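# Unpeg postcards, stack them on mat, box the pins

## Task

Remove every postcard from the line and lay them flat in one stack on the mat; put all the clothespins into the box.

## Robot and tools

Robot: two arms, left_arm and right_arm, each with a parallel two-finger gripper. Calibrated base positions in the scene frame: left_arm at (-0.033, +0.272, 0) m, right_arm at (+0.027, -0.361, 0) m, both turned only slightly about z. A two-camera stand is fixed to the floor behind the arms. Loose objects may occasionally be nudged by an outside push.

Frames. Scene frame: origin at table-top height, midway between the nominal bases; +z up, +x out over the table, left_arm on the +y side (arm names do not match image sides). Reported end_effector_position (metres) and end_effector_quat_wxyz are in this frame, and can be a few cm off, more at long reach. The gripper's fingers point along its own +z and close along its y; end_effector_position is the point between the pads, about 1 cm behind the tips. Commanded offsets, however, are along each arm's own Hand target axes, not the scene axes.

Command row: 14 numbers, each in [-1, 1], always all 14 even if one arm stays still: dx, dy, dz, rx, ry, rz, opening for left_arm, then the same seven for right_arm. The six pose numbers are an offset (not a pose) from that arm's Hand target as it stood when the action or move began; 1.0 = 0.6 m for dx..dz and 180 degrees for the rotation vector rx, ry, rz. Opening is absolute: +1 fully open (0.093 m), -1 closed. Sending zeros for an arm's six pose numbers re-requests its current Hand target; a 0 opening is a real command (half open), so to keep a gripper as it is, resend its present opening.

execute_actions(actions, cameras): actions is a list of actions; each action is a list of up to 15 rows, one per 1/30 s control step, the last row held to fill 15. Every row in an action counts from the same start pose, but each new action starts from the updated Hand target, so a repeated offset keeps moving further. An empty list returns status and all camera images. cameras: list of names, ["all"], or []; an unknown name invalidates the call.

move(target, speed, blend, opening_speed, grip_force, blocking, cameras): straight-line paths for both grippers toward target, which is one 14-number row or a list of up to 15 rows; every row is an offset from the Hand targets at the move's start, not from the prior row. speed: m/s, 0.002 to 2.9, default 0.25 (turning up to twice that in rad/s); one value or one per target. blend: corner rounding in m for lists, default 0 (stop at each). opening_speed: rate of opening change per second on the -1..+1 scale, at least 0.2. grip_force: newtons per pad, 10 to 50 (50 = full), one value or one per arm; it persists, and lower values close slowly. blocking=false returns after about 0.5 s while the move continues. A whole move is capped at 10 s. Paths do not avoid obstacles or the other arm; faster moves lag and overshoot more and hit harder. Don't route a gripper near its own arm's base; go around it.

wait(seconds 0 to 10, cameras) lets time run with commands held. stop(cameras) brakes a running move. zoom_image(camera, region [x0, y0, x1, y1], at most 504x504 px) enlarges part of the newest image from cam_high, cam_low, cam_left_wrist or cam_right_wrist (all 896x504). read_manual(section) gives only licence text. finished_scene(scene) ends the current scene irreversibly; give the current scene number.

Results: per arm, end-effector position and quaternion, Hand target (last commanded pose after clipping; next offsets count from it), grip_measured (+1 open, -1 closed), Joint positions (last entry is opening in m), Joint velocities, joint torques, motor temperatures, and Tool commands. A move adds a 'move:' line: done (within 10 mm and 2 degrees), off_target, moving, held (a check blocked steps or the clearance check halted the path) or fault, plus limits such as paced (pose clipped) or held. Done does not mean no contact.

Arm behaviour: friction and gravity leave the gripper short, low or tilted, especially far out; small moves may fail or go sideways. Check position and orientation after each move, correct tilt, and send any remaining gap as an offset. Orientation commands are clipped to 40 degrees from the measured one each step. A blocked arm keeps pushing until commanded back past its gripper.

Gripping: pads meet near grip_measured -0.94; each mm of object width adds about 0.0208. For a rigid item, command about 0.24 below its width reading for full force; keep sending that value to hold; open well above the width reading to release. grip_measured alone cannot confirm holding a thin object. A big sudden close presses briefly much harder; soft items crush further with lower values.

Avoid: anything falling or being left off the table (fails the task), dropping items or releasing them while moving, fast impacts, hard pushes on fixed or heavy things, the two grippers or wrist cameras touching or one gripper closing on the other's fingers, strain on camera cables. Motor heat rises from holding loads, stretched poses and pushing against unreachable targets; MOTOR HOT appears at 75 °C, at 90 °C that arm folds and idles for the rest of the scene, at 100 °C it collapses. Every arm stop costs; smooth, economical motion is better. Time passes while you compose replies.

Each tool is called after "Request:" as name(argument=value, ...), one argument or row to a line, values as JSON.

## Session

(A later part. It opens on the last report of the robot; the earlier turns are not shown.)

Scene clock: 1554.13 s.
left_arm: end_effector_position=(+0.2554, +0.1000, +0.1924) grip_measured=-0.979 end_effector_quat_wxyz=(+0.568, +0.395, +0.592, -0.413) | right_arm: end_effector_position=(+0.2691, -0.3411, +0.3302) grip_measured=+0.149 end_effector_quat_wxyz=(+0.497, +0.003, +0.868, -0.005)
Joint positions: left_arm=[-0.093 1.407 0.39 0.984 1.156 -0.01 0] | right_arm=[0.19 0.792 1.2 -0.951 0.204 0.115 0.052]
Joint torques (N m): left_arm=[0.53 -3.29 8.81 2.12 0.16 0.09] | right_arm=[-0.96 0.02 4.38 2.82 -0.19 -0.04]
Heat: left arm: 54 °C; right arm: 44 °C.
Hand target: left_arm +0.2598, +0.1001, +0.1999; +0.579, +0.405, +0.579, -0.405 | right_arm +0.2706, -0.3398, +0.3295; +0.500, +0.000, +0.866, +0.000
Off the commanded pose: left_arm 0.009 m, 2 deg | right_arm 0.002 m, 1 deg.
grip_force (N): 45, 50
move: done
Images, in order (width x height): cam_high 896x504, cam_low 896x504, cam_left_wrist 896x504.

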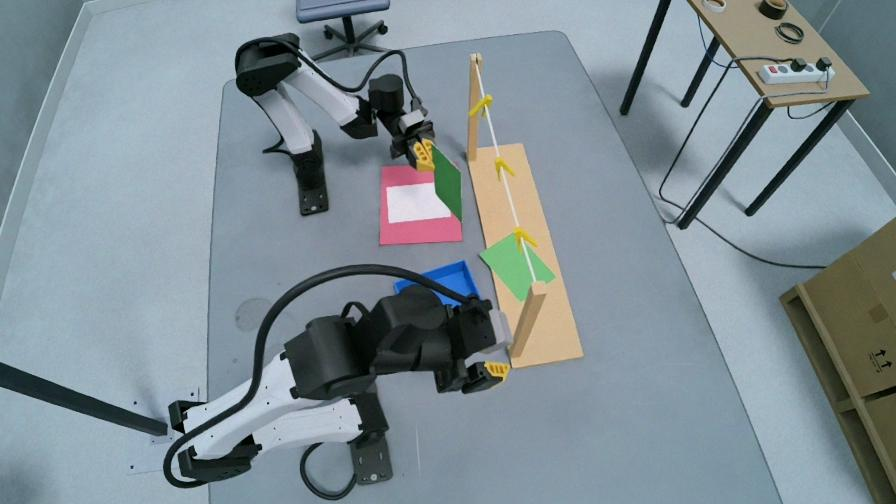

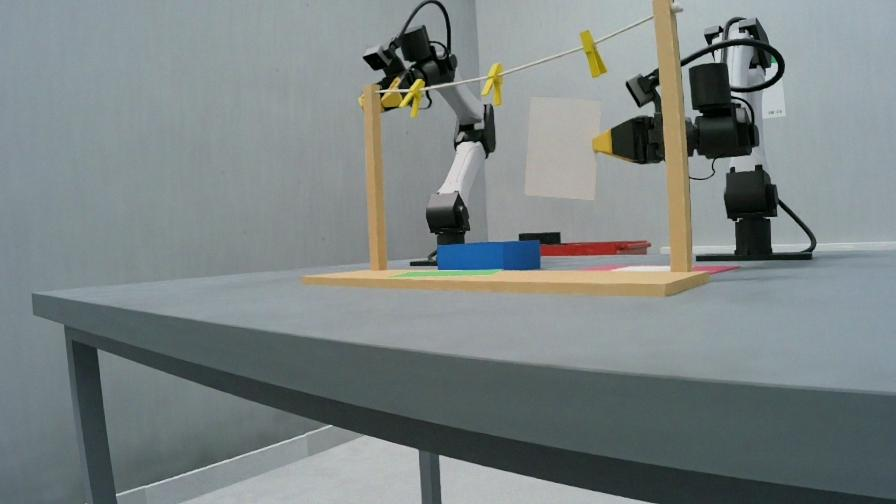

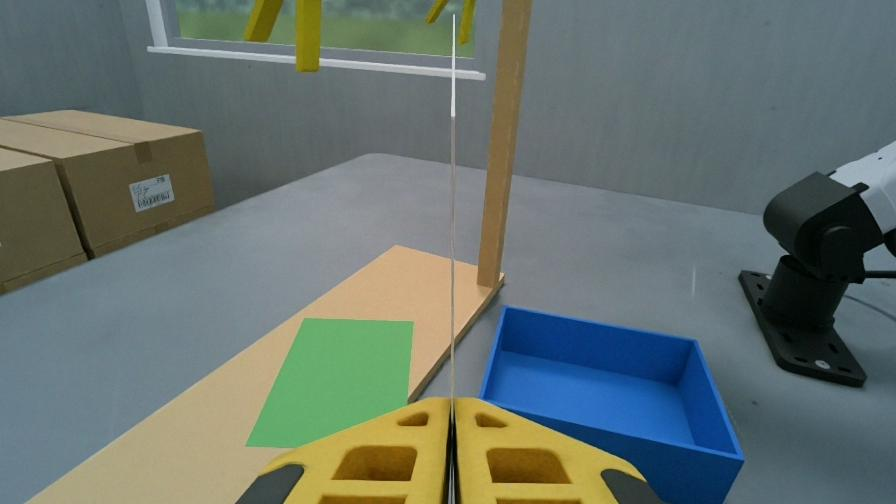

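Request:
move(
  target=[0.0867,-0.112,-0.023,0,0,0,-1, 0.2168,0.4917,0.0578,-0.595,-0.1117,-0.1595,-0.2],
  speed=0.2,
  cameras=["all"],
)

Scene clock: 1611.63 s.
left_arm: end_effector_position=(+0.1927, +0.0906, +0.1485) grip_measured=-0.979 end_effector_quat_wxyz=(+0.573, +0.403, +0.583, -0.412) | right_arm: end_effector_position=(+0.2376, -0.0477, +0.1974) grip_measured=-0.199 end_effector_quat_wxyz=(-0.406, +0.573, -0.418, -0.576)
Joint positions: left_arm=[-0.166 1.427 0.088 1.329 1.093 -0.01 0] | right_arm=[0.493 1.686 0.679 0.977 -1.371 -0.014 0.036]
Joint torques (N m): left_arm=[0.02 -2.29 4.37 2.18 -0.04 0.14] | right_arm=[0.55 -4.98 5.59 2.14 -0.27 0.01]
Motor temperatures (°C): left_arm=[31 44 54 53 29 29 31] | right_arm=[32 40 37 42 31 29 30]
Heat: left arm: 54 °C; right arm: 42 °C.
Hand target: left_arm +0.1919, +0.0901, +0.1479; +0.579, +0.405, +0.579, -0.405 | right_arm +0.2356, -0.0449, +0.1995; -0.406, +0.579, -0.406, -0.579
Off the commanded pose: left_arm 0.001 m, 1 deg | right_arm 0.004 m, 2 deg.
grip_force (N): 45, 50
move: done

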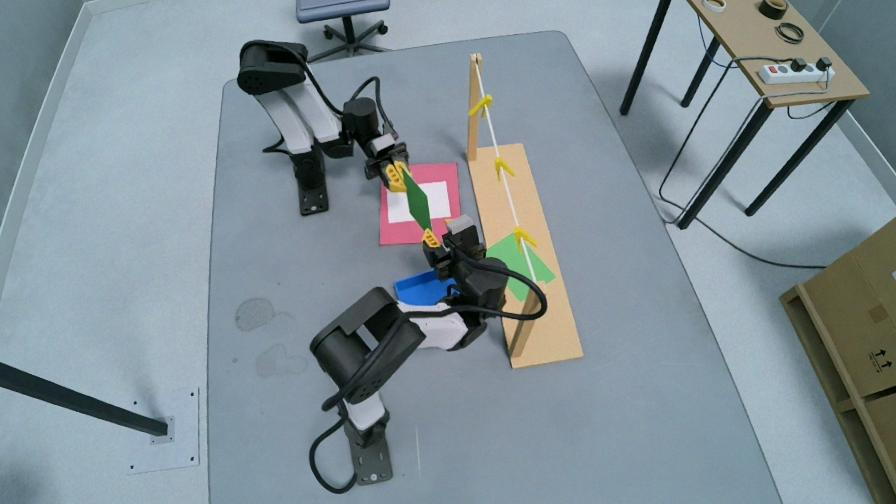

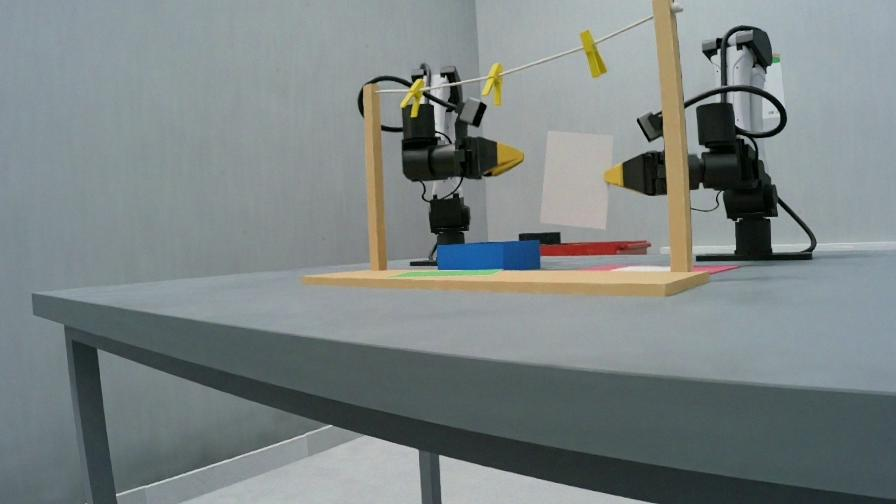

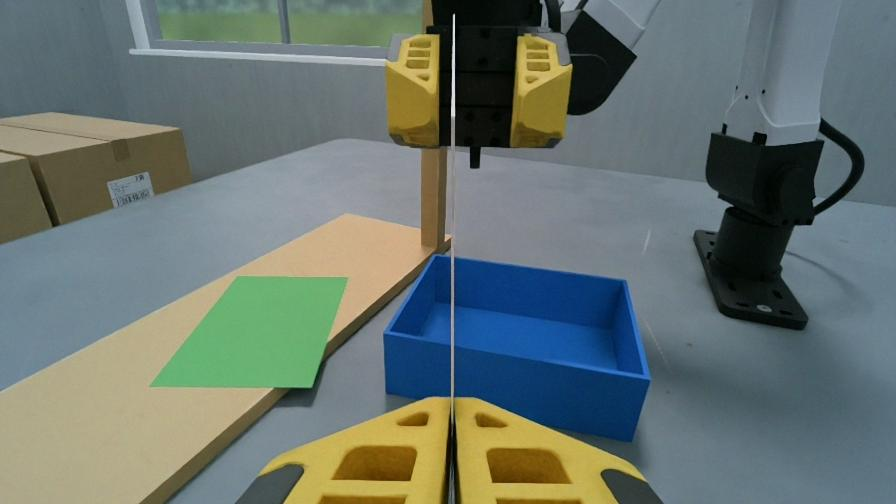

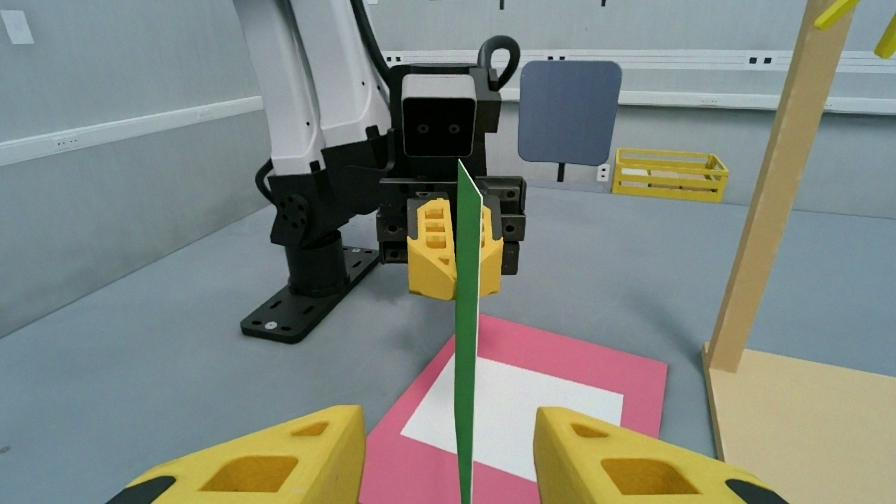

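Request:
move(
  target=[0,0,0,0,0,0,-1, 0.0785,-0.0133,0.0617,-0.01,0,0,-0.2],
  speed=0.1,
  cameras=["cam_right_wrist","cam_left_wrist"],
)

Scene clock: 1634.97 s.
left_arm: end_effector_position=(+0.1927, +0.0906, +0.1485) grip_measured=-0.979 end_effector_quat_wxyz=(+0.573, +0.403, +0.583, -0.412) | right_arm: end_effector_position=(+0.2255, -0.0128, +0.1476) grip_measured=-0.199 end_effector_quat_wxyz=(-0.382, +0.584, -0.405, -0.591)
Joint positions: left_arm=[-0.166 1.427 0.088 1.329 1.093 -0.01 0] | right_arm=[0.599 1.921 0.702 1.178 -1.327 -0.008 0.036]
Joint torques (N m): left_arm=[-0.38 -2.21 4.12 2.15 0.01 0.07] | right_arm=[0.21 -5.96 5.61 2.32 0.05 0.04]
Heat: left arm: 52 °C; right arm: 41 °C.
Hand target: left_arm +0.1919, +0.0901, +0.1479; +0.579, +0.405, +0.580, -0.405 | right_arm +0.2304, -0.0074, +0.1523; -0.396, +0.585, -0.397, -0.585
Off the commanded pose: left_arm 0.001 m, 1 deg | right_arm 0.009 m, 2 deg.
grip_force (N): 45, 50
move: done
Images, in order (width x height): cam_left_wrist 896x504, cam_right_wrist 896x504.

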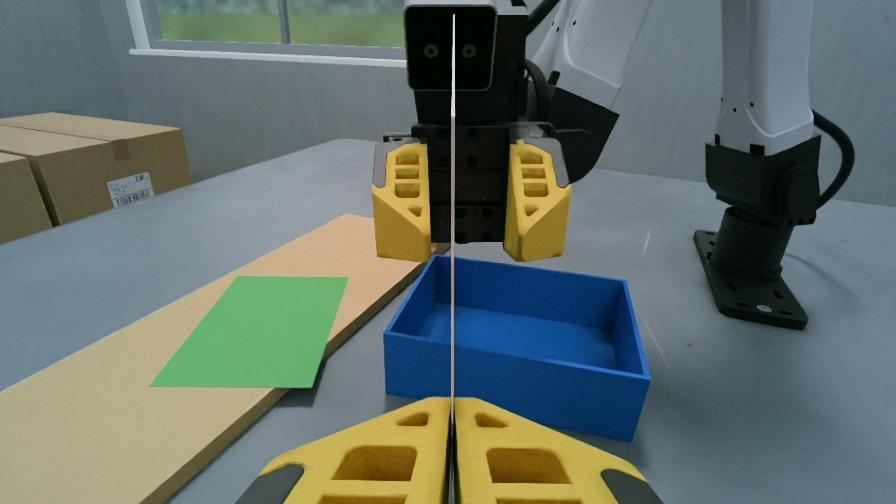

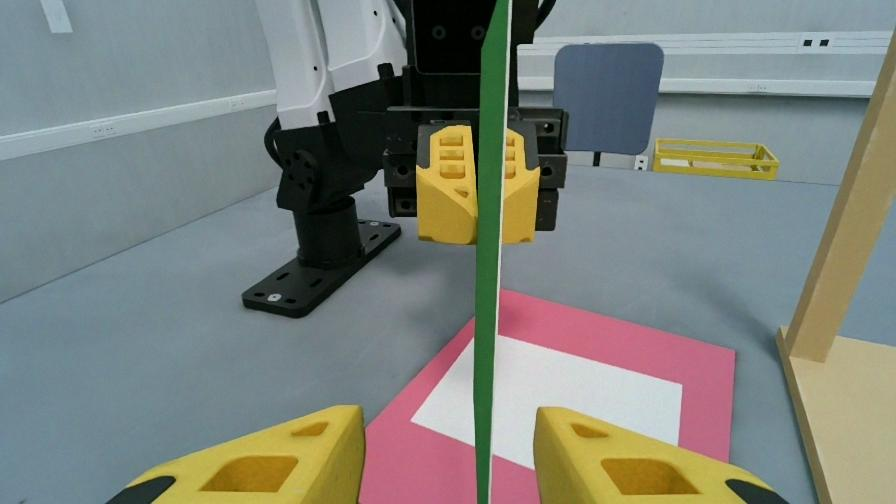

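Request:
move(
  target=[0,0,0,0,0,0,-1, 0,-0.016,0,0.006,0,0,-0.2],
  speed=0.1,
  cameras=["cam_right_wrist","cam_left_wrist"],
)

Scene clock: 1655.53 s.
left_arm: end_effector_position=(+0.1927, +0.0906, +0.1485) grip_measured=-0.979 end_effector_quat_wxyz=(+0.573, +0.403, +0.583, -0.412) | right_arm: end_effector_position=(+0.2328, -0.0082, +0.1483) grip_measured=-0.199 end_effector_quat_wxyz=(-0.389, +0.582, -0.407, -0.587)
Joint positions: left_arm=[-0.166 1.427 0.088 1.329 1.093 -0.01 0] | right_arm=[0.599 1.938 0.729 1.178 -1.313 -0.005 0.036]
Joint torques (N m): left_arm=[-0.21 -1.85 4.31 2.23 0.04 0.12] | right_arm=[-0.25 -6.12 5.67 2.25 0.05 0.05]
Heat: left arm: 52 °C; right arm: 43 °C.
Hand target: left_arm +0.1919, +0.0901, +0.1479; +0.579, +0.405, +0.580, -0.405 | right_arm +0.2393, -0.0038, +0.1523; -0.402, +0.582, -0.402, -0.582
Off the commanded pose: left_arm 0.001 m, 1 deg | right_arm 0.009 m, 2 deg.
grip_force (N): 45, 50
move: done
Images, in order (width x height): cam_left_wrist 896x504, cam_right_wrist 896x504.

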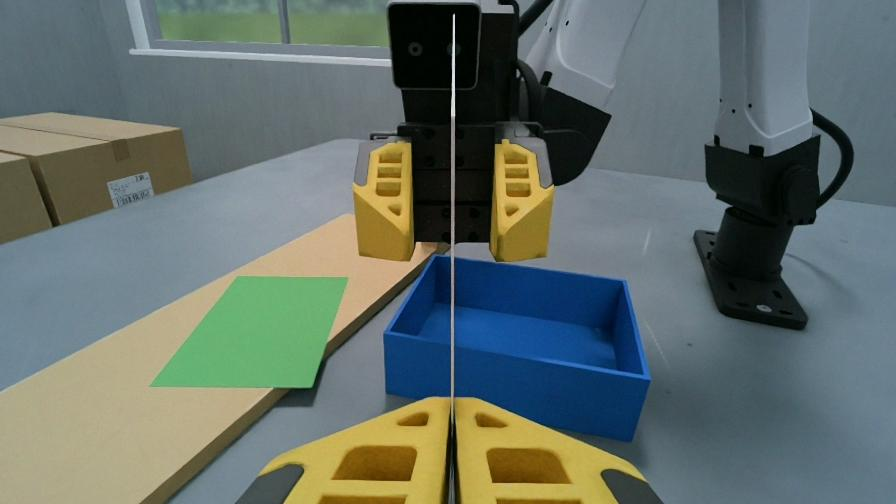

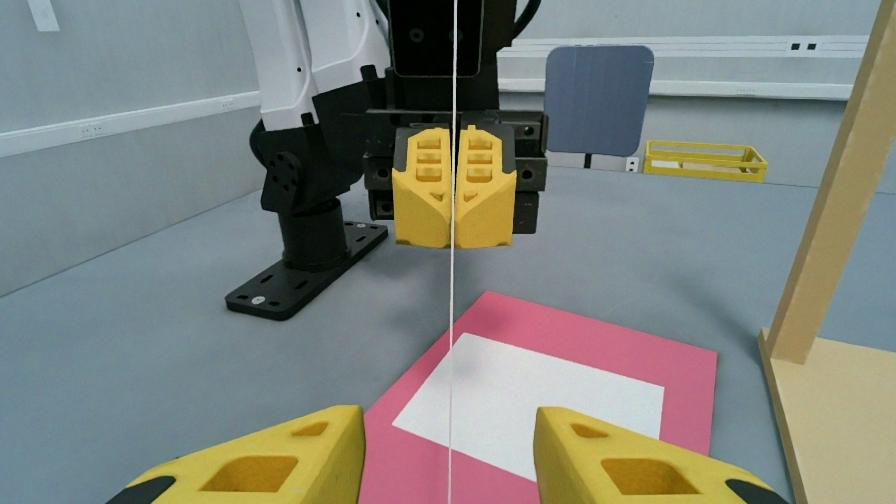

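Request:
move(
  target=[0,0,0,0,0,0,-1, 0,0,0.05,0,0,0,-0.2],
  speed=0.08,
  cameras=["cam_right_wrist","cam_left_wrist"],
)

Scene clock: 1664.23 s.
left_arm: end_effector_position=(+0.1927, +0.0906, +0.1485) grip_measured=-0.979 end_effector_quat_wxyz=(+0.573, +0.403, +0.583, -0.412) | right_arm: end_effector_position=(+0.2232, +0.0188, +0.1486) grip_measured=-0.199 end_effector_quat_wxyz=(-0.390, +0.582, -0.405, -0.587)
Joint positions: left_arm=[-0.166 1.427 0.088 1.329 1.093 -0.01 0] | right_arm=[0.68 1.965 0.769 1.175 -1.233 0.002 0.036]
Joint torques (N m): left_arm=[-0.08 -1.95 4.14 2.17 -0.01 0.09] | right_arm=[0.03 -6.57 5.79 2.2 0.12 -0.02]
Heat: left arm: 52 °C; right arm: 43 °C.
Hand target: left_arm +0.1919, +0.0901, +0.1479; +0.579, +0.405, +0.580, -0.405 | right_arm +0.2287, +0.0243, +0.1523; -0.402, +0.582, -0.402, -0.582
Off the commanded pose: left_arm 0.001 m, 1 deg | right_arm 0.009 m, 1 deg.
grip_force (N): 45, 50
move: done
Images, in order (width x height): cam_left_wrist 896x504, cam_right_wrist 896x504.

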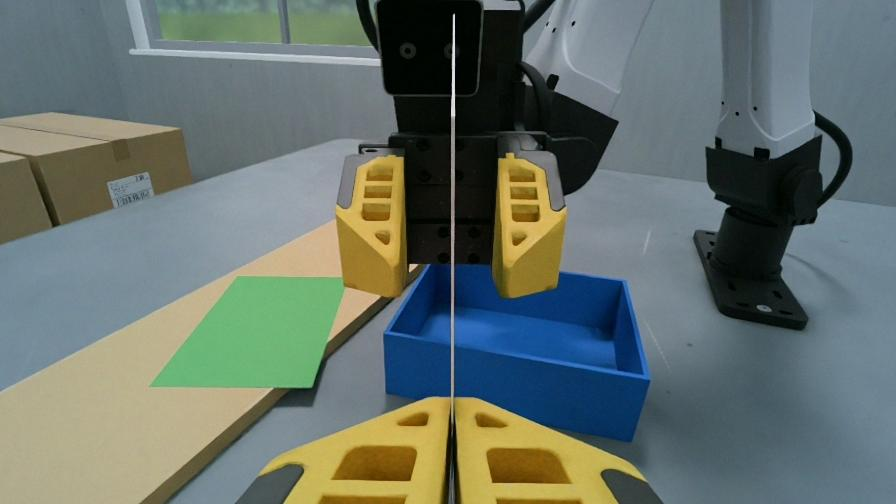

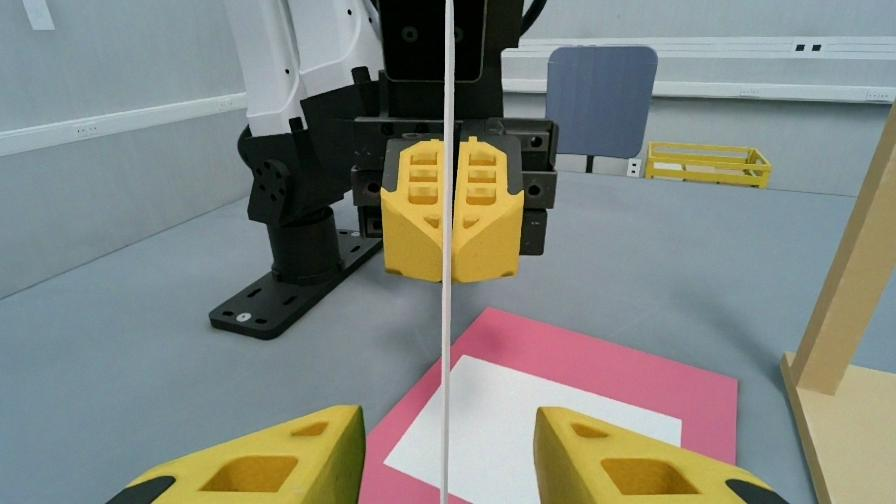

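Request:
move(
  target=[
    [0,0,0,0,0,0,-1, 0,0,0.01,0,0,0,-0.2],
    [0,0,0,0,0,0,-1, 0,0,0.01,0,0,0,-1],
  ],
  speed=0.06,
  opening_speed=0.5,
  grip_force=[45, 20],
  cameras=["cam_right_wrist","cam_left_wrist"],
)

Scene clock: 1676.10 s.
left_arm: end_effector_position=(+0.1934, +0.0908, +0.1485) grip_measured=-0.979 end_effector_quat_wxyz=(+0.574, +0.401, +0.584, -0.410) | right_arm: end_effector_position=(+0.2223, +0.0240, +0.1491) grip_measured=-0.989 end_effector_quat_wxyz=(-0.392, +0.582, -0.406, -0.586)
Joint positions: left_arm=[-0.166 1.427 0.088 1.329 1.088 -0.01 0] | right_arm=[0.694 1.971 0.779 1.175 -1.216 0.005 0]
Joint torques (N m): left_arm=[-0.08 -2.17 4.23 2.13 0.04 0.11] | right_arm=[0.29 -6.63 5.78 2.17 0.1 -0.05]
Motor temperatures (°C): left_arm=[31 41 49 52 29 29 31] | right_arm=[32 44 38 40 31 29 30]
Heat: left arm: 52 °C; right arm: 44 °C.
Hand target: left_arm +0.1919, +0.0901, +0.1479; +0.579, +0.405, +0.580, -0.405 | right_arm +0.2266, +0.0299, +0.1523; -0.402, +0.582, -0.403, -0.582
Off the commanded pose: left_arm 0.002 m, 1 deg | right_arm 0.008 m, 1 deg.
grip_force (N): 45, 20
move: done
Images, in order (width x height): cam_left_wrist 896x504, cam_right_wrist 896x504.

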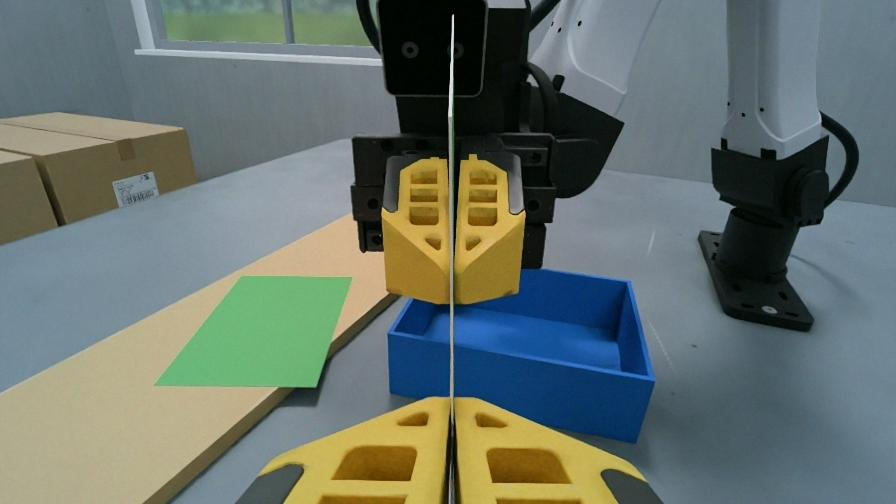

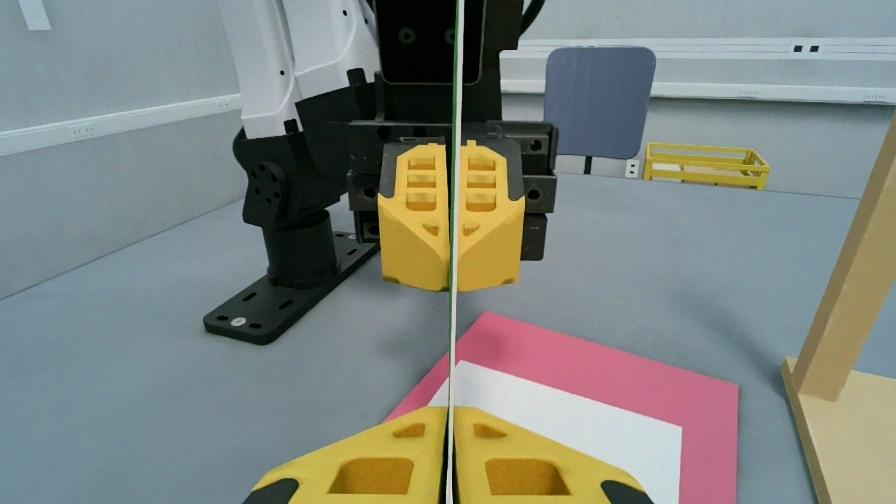

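Request:
move(
  target=[
    [0,0,0,0,0,0,-1, 0,0,0,0,0,0,-1],
    [0,0,0,0,0,0,-0.6, 0,0,0,0,0,0,-1],
    [0,0,-0.083,0,0,0,-0.6, 0,0,0,0,0,0,-1],
  ],
  speed=0.08,
  opening_speed=0.5,
  grip_force=[45, 45],
  cameras=["cam_right_wrist","cam_low"],
)

Scene clock: 1695.50 s.
left_arm: end_effector_position=(+0.1777, +0.1365, +0.1481) grip_measured=-0.602 end_effector_quat_wxyz=(+0.578, +0.402, +0.582, -0.407) | right_arm: end_effector_position=(+0.2223, +0.0240, +0.1491) grip_measured=-0.989 end_effector_quat_wxyz=(-0.392, +0.582, -0.406, -0.586)
Joint positions: left_arm=[0.115 1.352 0.027 1.325 1.365 -0.01 0.016] | right_arm=[0.694 1.971 0.779 1.175 -1.216 0.005 0]
Joint torques (N m): left_arm=[0.76 -2.78 4.15 1.76 0.22 0.05] | right_arm=[0.29 -6.61 5.79 2.17 0.1 -0.05]
Heat: left arm: 52 °C; right arm: 44 °C.
Hand target: left_arm +0.1749, +0.1369, +0.1480; +0.579, +0.405, +0.580, -0.405 | right_arm +0.2266, +0.0299, +0.1523; -0.402, +0.582, -0.402, -0.582
Off the commanded pose: left_arm 0.003 m, 1 deg | right_arm 0.008 m, 1 deg.
grip_force (N): 45, 45
move: done
Images, in order (width x height): cam_low 896x504, cam_right_wrist 896x504.

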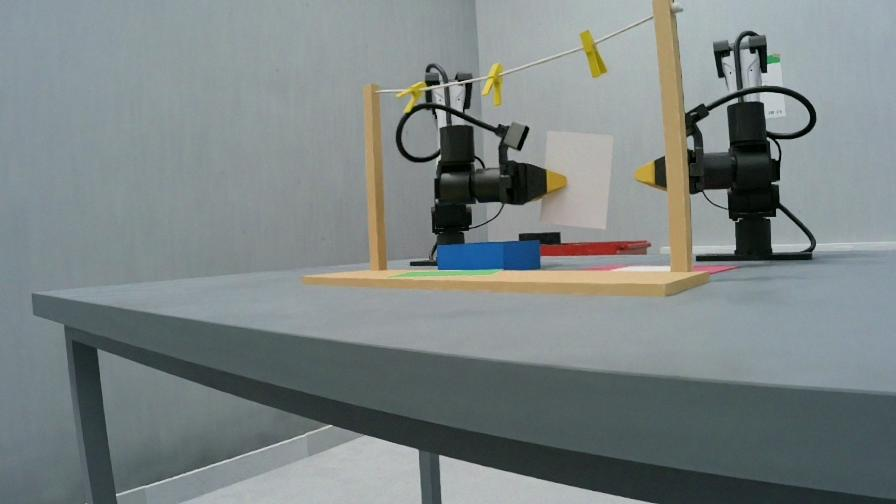

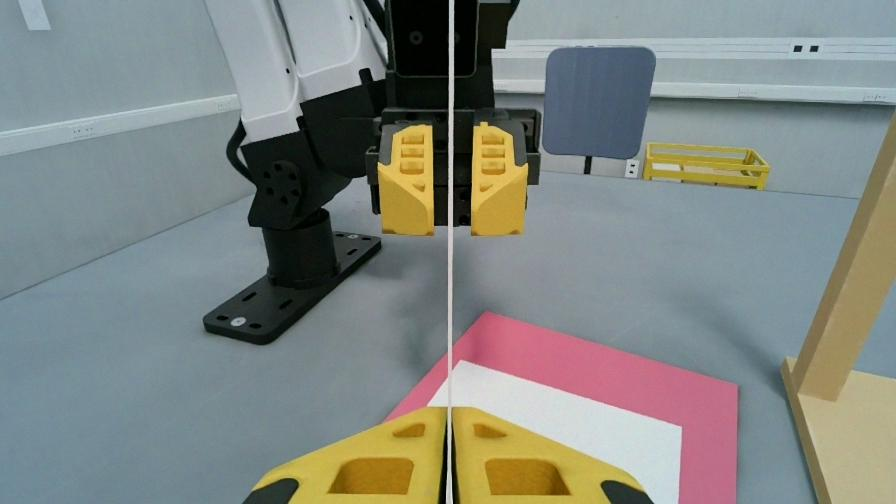

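Request:
move(
  target=[
    [-0.17,0,-0.05,0,0,0,-0.6, 0,0,0,0,0,0,-1],
    [-0.303,0.2275,-0.26,-0.389,0,0,-0.6, 0,0,0,0,0,0,-1],
  ],
  speed=0.2,
  blend=0.03,
  cameras=["cam_high"],
)

Scene clock: 1715.33 s.
left_arm: end_effector_position=(+0.2497, +0.3299, +0.3192) grip_measured=-0.602 end_effector_quat_wxyz=(+0.702, -0.008, +0.712, -0.012) | right_arm: end_effector_position=(+0.2223, +0.0240, +0.1491) grip_measured=-0.989 end_effector_quat_wxyz=(-0.392, +0.582, -0.406, -0.586)
Joint positions: left_arm=[0.443 0.639 0.607 0.014 0.48 -0.019 0.016] | right_arm=[0.694 1.971 0.779 1.175 -1.216 0.005 0]
Joint torques (N m): left_arm=[-0.1 0.53 10.93 2.25 0.04 0.19] | right_arm=[0.29 -6.61 5.79 2.16 0.1 -0.05]
Heat: left arm: 51 °C; right arm: 45 °C.
Hand target: left_arm +0.2497, +0.3302, +0.3299; +0.707, +0.000, +0.707, +0.001 | right_arm +0.2266, +0.0299, +0.1523; -0.402, +0.582, -0.402, -0.582
Off the commanded pose: left_arm 0.011 m, 2 deg | right_arm 0.008 m, 1 deg.
grip_force (N): 45, 45
move: off_target (left_arm)
Images, in order (width x height): cam_high 896x504.

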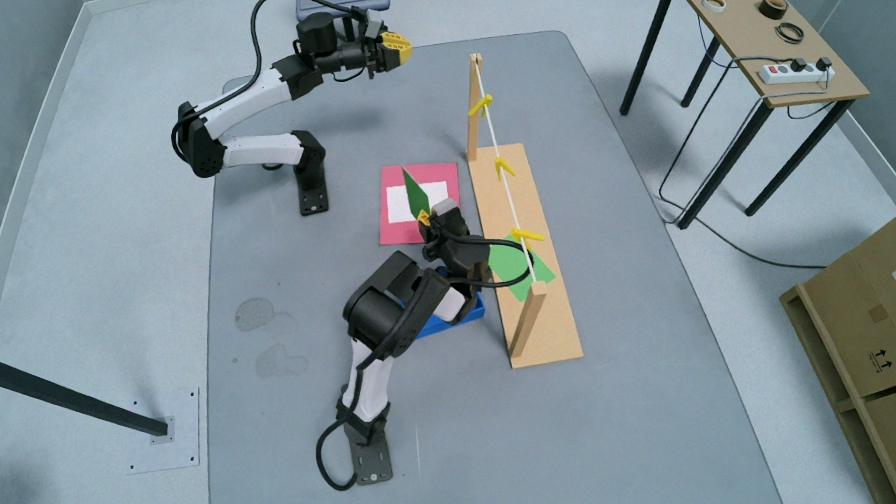

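Request:
move(
  target=[0,0,0,0,0,0,-0.6, 0.037,0.0284,0.064,-0.0317,0.2064,-0.4557,-1],
  speed=0.25,
  cameras=["cam_high","cam_left_wrist","cam_right_wrist"],
)

Scene clock: 1746.03 s.
left_arm: end_effector_position=(+0.2497, +0.3301, +0.3192) grip_measured=-0.602 end_effector_quat_wxyz=(+0.702, -0.008, +0.712, -0.011) | right_arm: end_effector_position=(+0.1993, +0.0600, +0.1211) grip_measured=-0.990 end_effector_quat_wxyz=(-0.504, +0.863, -0.008, -0.008)
Joint positions: left_arm=[0.443 0.639 0.607 0.014 0.48 -0.019 0.016] | right_arm=[0.974 1.675 0.888 0.197 -0.488 -1.85 0]
Joint torques (N m): left_arm=[0.17 0.4 11.18 2.31 0.07 0.16] | right_arm=[0.17 -8.47 4.63 2.57 -0.28 0.02]
Motor temperatures (°C): left_arm=[31 39 51 57 28 29 31] | right_arm=[32 45 38 40 31 29 30]
Heat: left arm: 57 °C; right arm: 45 °C.
Hand target: left_arm +0.2497, +0.3302, +0.3299; +0.707, +0.000, +0.707, +0.000 | right_arm +0.1971, +0.0598, +0.1301; -0.515, +0.857, +0.000, +0.000
Off the commanded pose: left_arm 0.011 m, 2 deg | right_arm 0.009 m, 2 deg.
grip_force (N): 45, 45
move: off_target (left_arm)
Images, in order (width x height): cam_high 896x504, cam_left_wrist 896x504, cam_right_wrist 896x504.

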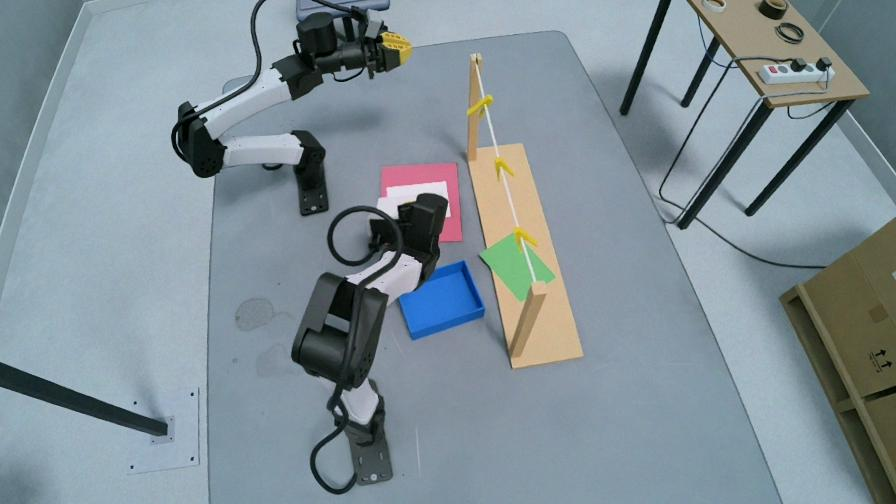

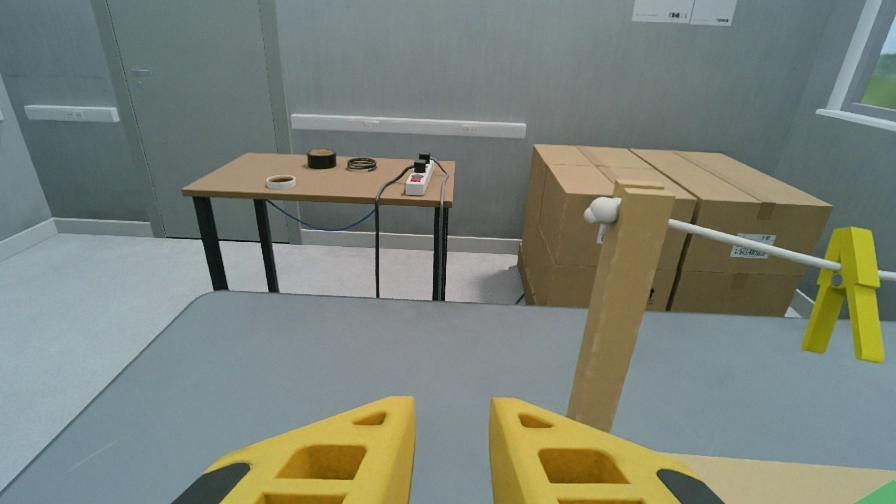

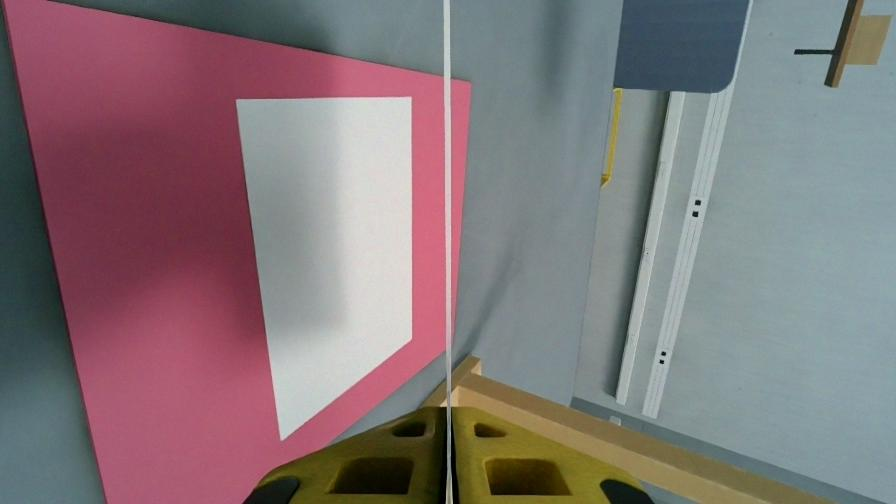

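Request:
move(
  target=[0,0,0,0,0,0,-0.6, 0.045,0.035,0.125,0,0,0,-1],
  speed=0.12,
  cameras=["cam_high","cam_low","cam_right_wrist"],
)

Scene clock: 1777.10 s.
left_arm: end_effector_position=(+0.2497, +0.3301, +0.3192) grip_measured=-0.602 end_effector_quat_wxyz=(+0.702, -0.008, +0.712, -0.011) | right_arm: end_effector_position=(+0.2212, +0.1054, +0.0651) grip_measured=-0.990 end_effector_quat_wxyz=(-0.500, +0.866, -0.005, -0.007)
Joint positions: left_arm=[0.443 0.639 0.607 0.014 0.48 -0.019 0.016] | right_arm=[0.99 1.975 1.018 0.361 -0.473 -1.851 0]
Joint torques (N m): left_arm=[-0.08 0.59 10.95 2.33 0.05 0.27] | right_arm=[0.34 -7.87 7.38 2.58 -0.29 0.15]
Motor temperatures (°C): left_arm=[31 38 54 59 28 29 31] | right_arm=[32 46 36 44 31 29 30]
Heat: left arm: 59 °C; right arm: 46 °C.
Hand target: left_arm +0.2497, +0.3302, +0.3299; +0.707, +0.000, +0.707, +0.000 | right_arm +0.2242, +0.1161, +0.0763; -0.515, +0.857, -0.001, +0.000
Off the commanded pose: left_arm 0.011 m, 2 deg | right_arm 0.016 m, 2 deg.
grip_force (N): 45, 45
move: off_target (left_arm, right_arm)
Images, in order (width x height): cam_high 896x504, cam_low 896x504, cam_right_wrist 896x504.

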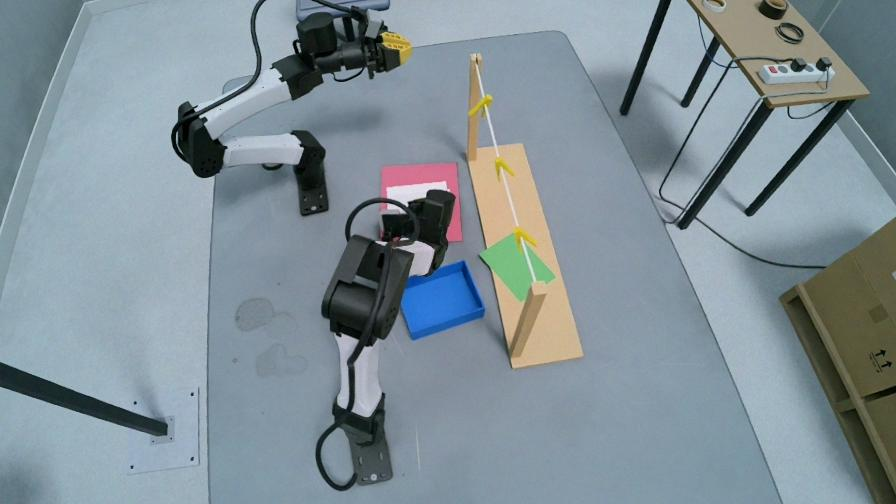

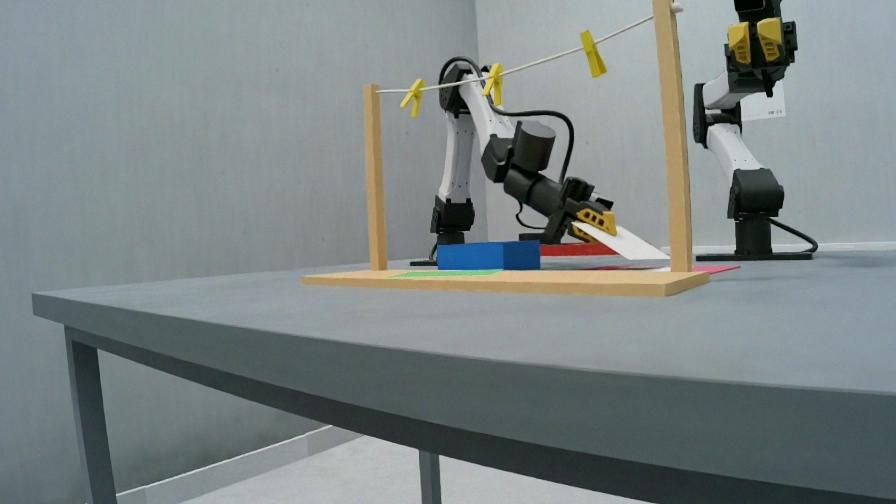

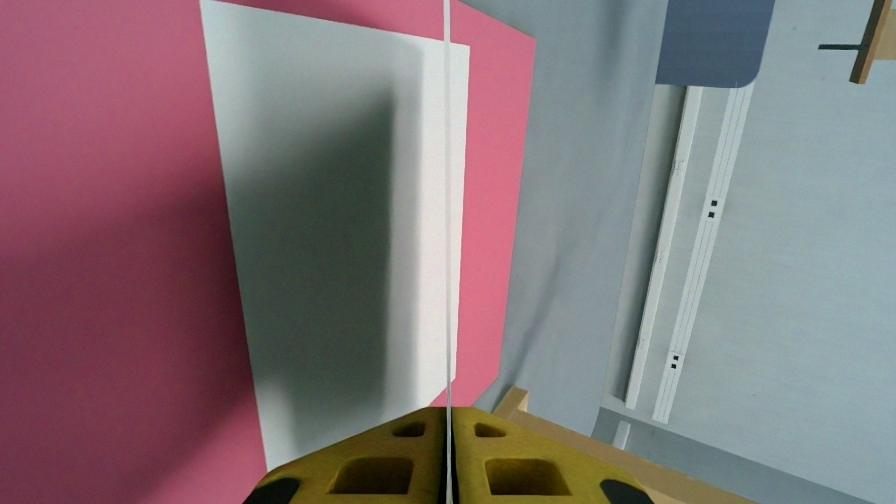

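Request:
move(
  target=[0,0,0,0,0,0,-0.6, 0,0.0265,0.0207,0.056,0,0,-1],
  speed=0.08,
  cameras=["cam_high","cam_low","cam_right_wrist"],
)

Request:
zoom_image(
  camera="cam_low",
  region=[500, 180, 760, 290],
)

Request:
zoom_image(
  camera="cam_high",
  region=[360, 150, 480, 260],
)

Scene clock: 1800.53 s.
left_arm: end_effector_position=(+0.2497, +0.3301, +0.3192) grip_measured=-0.602 end_effector_quat_wxyz=(+0.702, -0.008, +0.712, -0.011) | right_arm: end_effector_position=(+0.2269, +0.1213, +0.0591) grip_measured=-0.990 end_effector_quat_wxyz=(-0.585, +0.811, -0.001, +0.012)
Joint positions: left_arm=[0.443 0.639 0.607 0.014 0.48 -0.019 0.016] | right_arm=[0.99 2.113 0.95 0.798 -0.495 -1.77 0]
Joint torques (N m): left_arm=[-0.34 0.62 10.95 2.29 0.05 0.21] | right_arm=[-0.7 -8.05 3.69 2.8 -0.54 0.22]
Motor temperatures (°C): left_arm=[31 37 55 60 28 29 31] | right_arm=[32 45 37 45 31 29 30]
Heat: left arm: 60 °C; right arm: 45 °C.
Hand target: left_arm +0.2497, +0.3302, +0.3299; +0.707, +0.000, +0.707, +0.000 | right_arm +0.2241, +0.1196, +0.0563; -0.588, +0.809, -0.001, +0.000
Off the commanded pose: left_arm 0.011 m, 2 deg | right_arm 0.004 m, 1 deg.
grip_force (N): 45, 45
move: off_target (left_arm)
Images, in order (width x height): cam_high 896x504, cam_low 896x504, cam_right_wrist 896x504.

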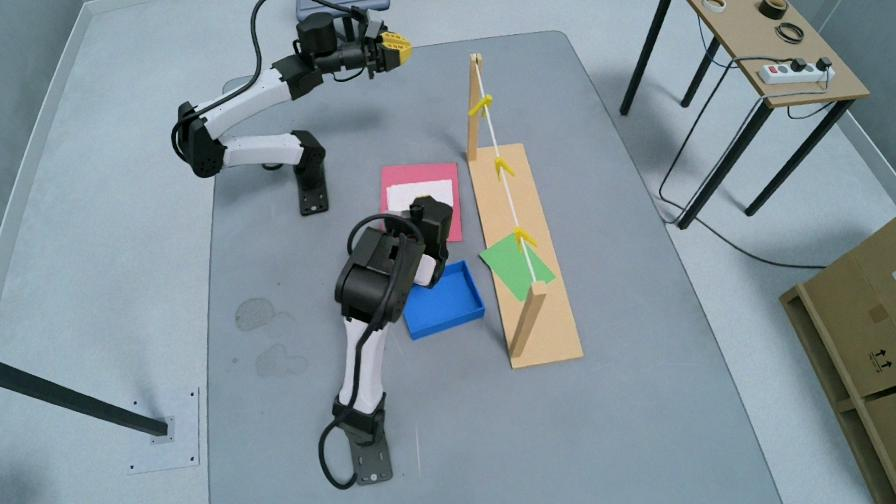

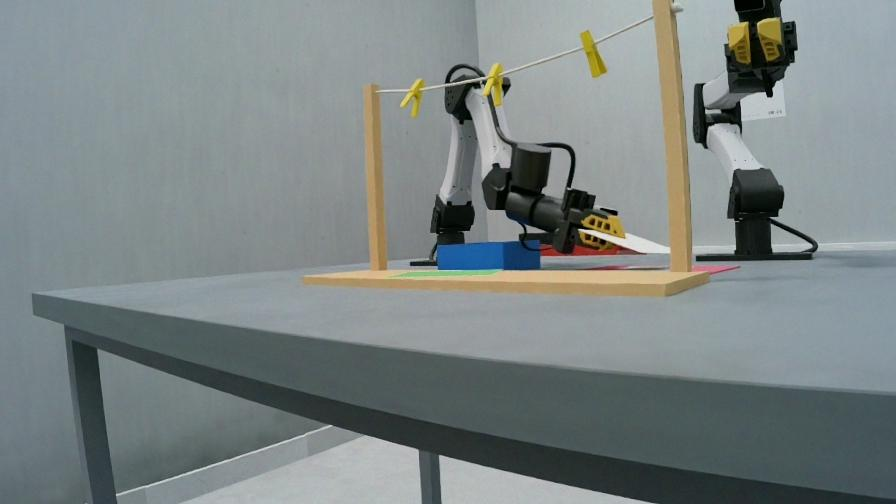

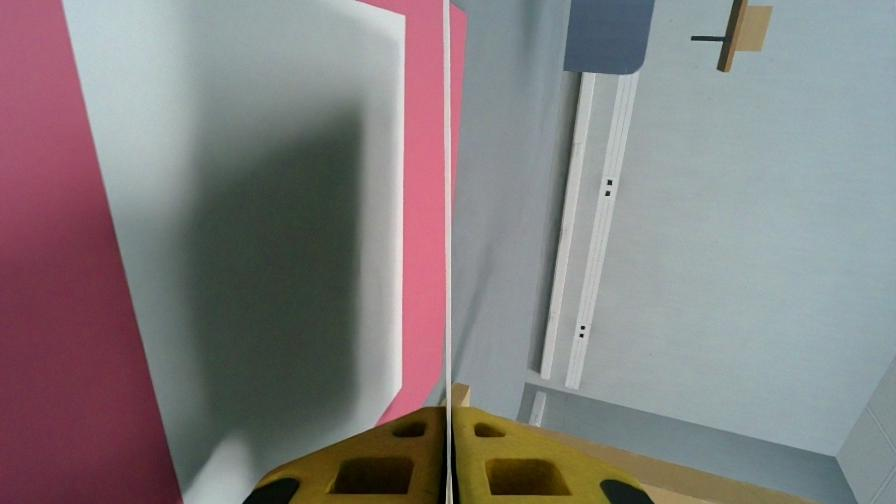

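Scaled by 1.938.

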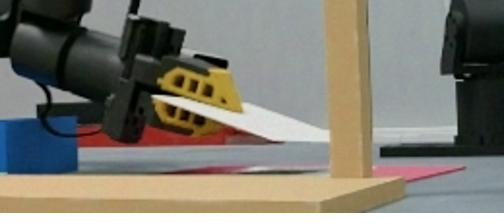

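Scaled by 4.200.

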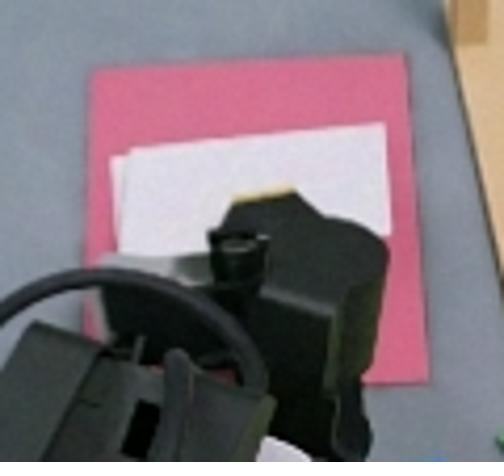

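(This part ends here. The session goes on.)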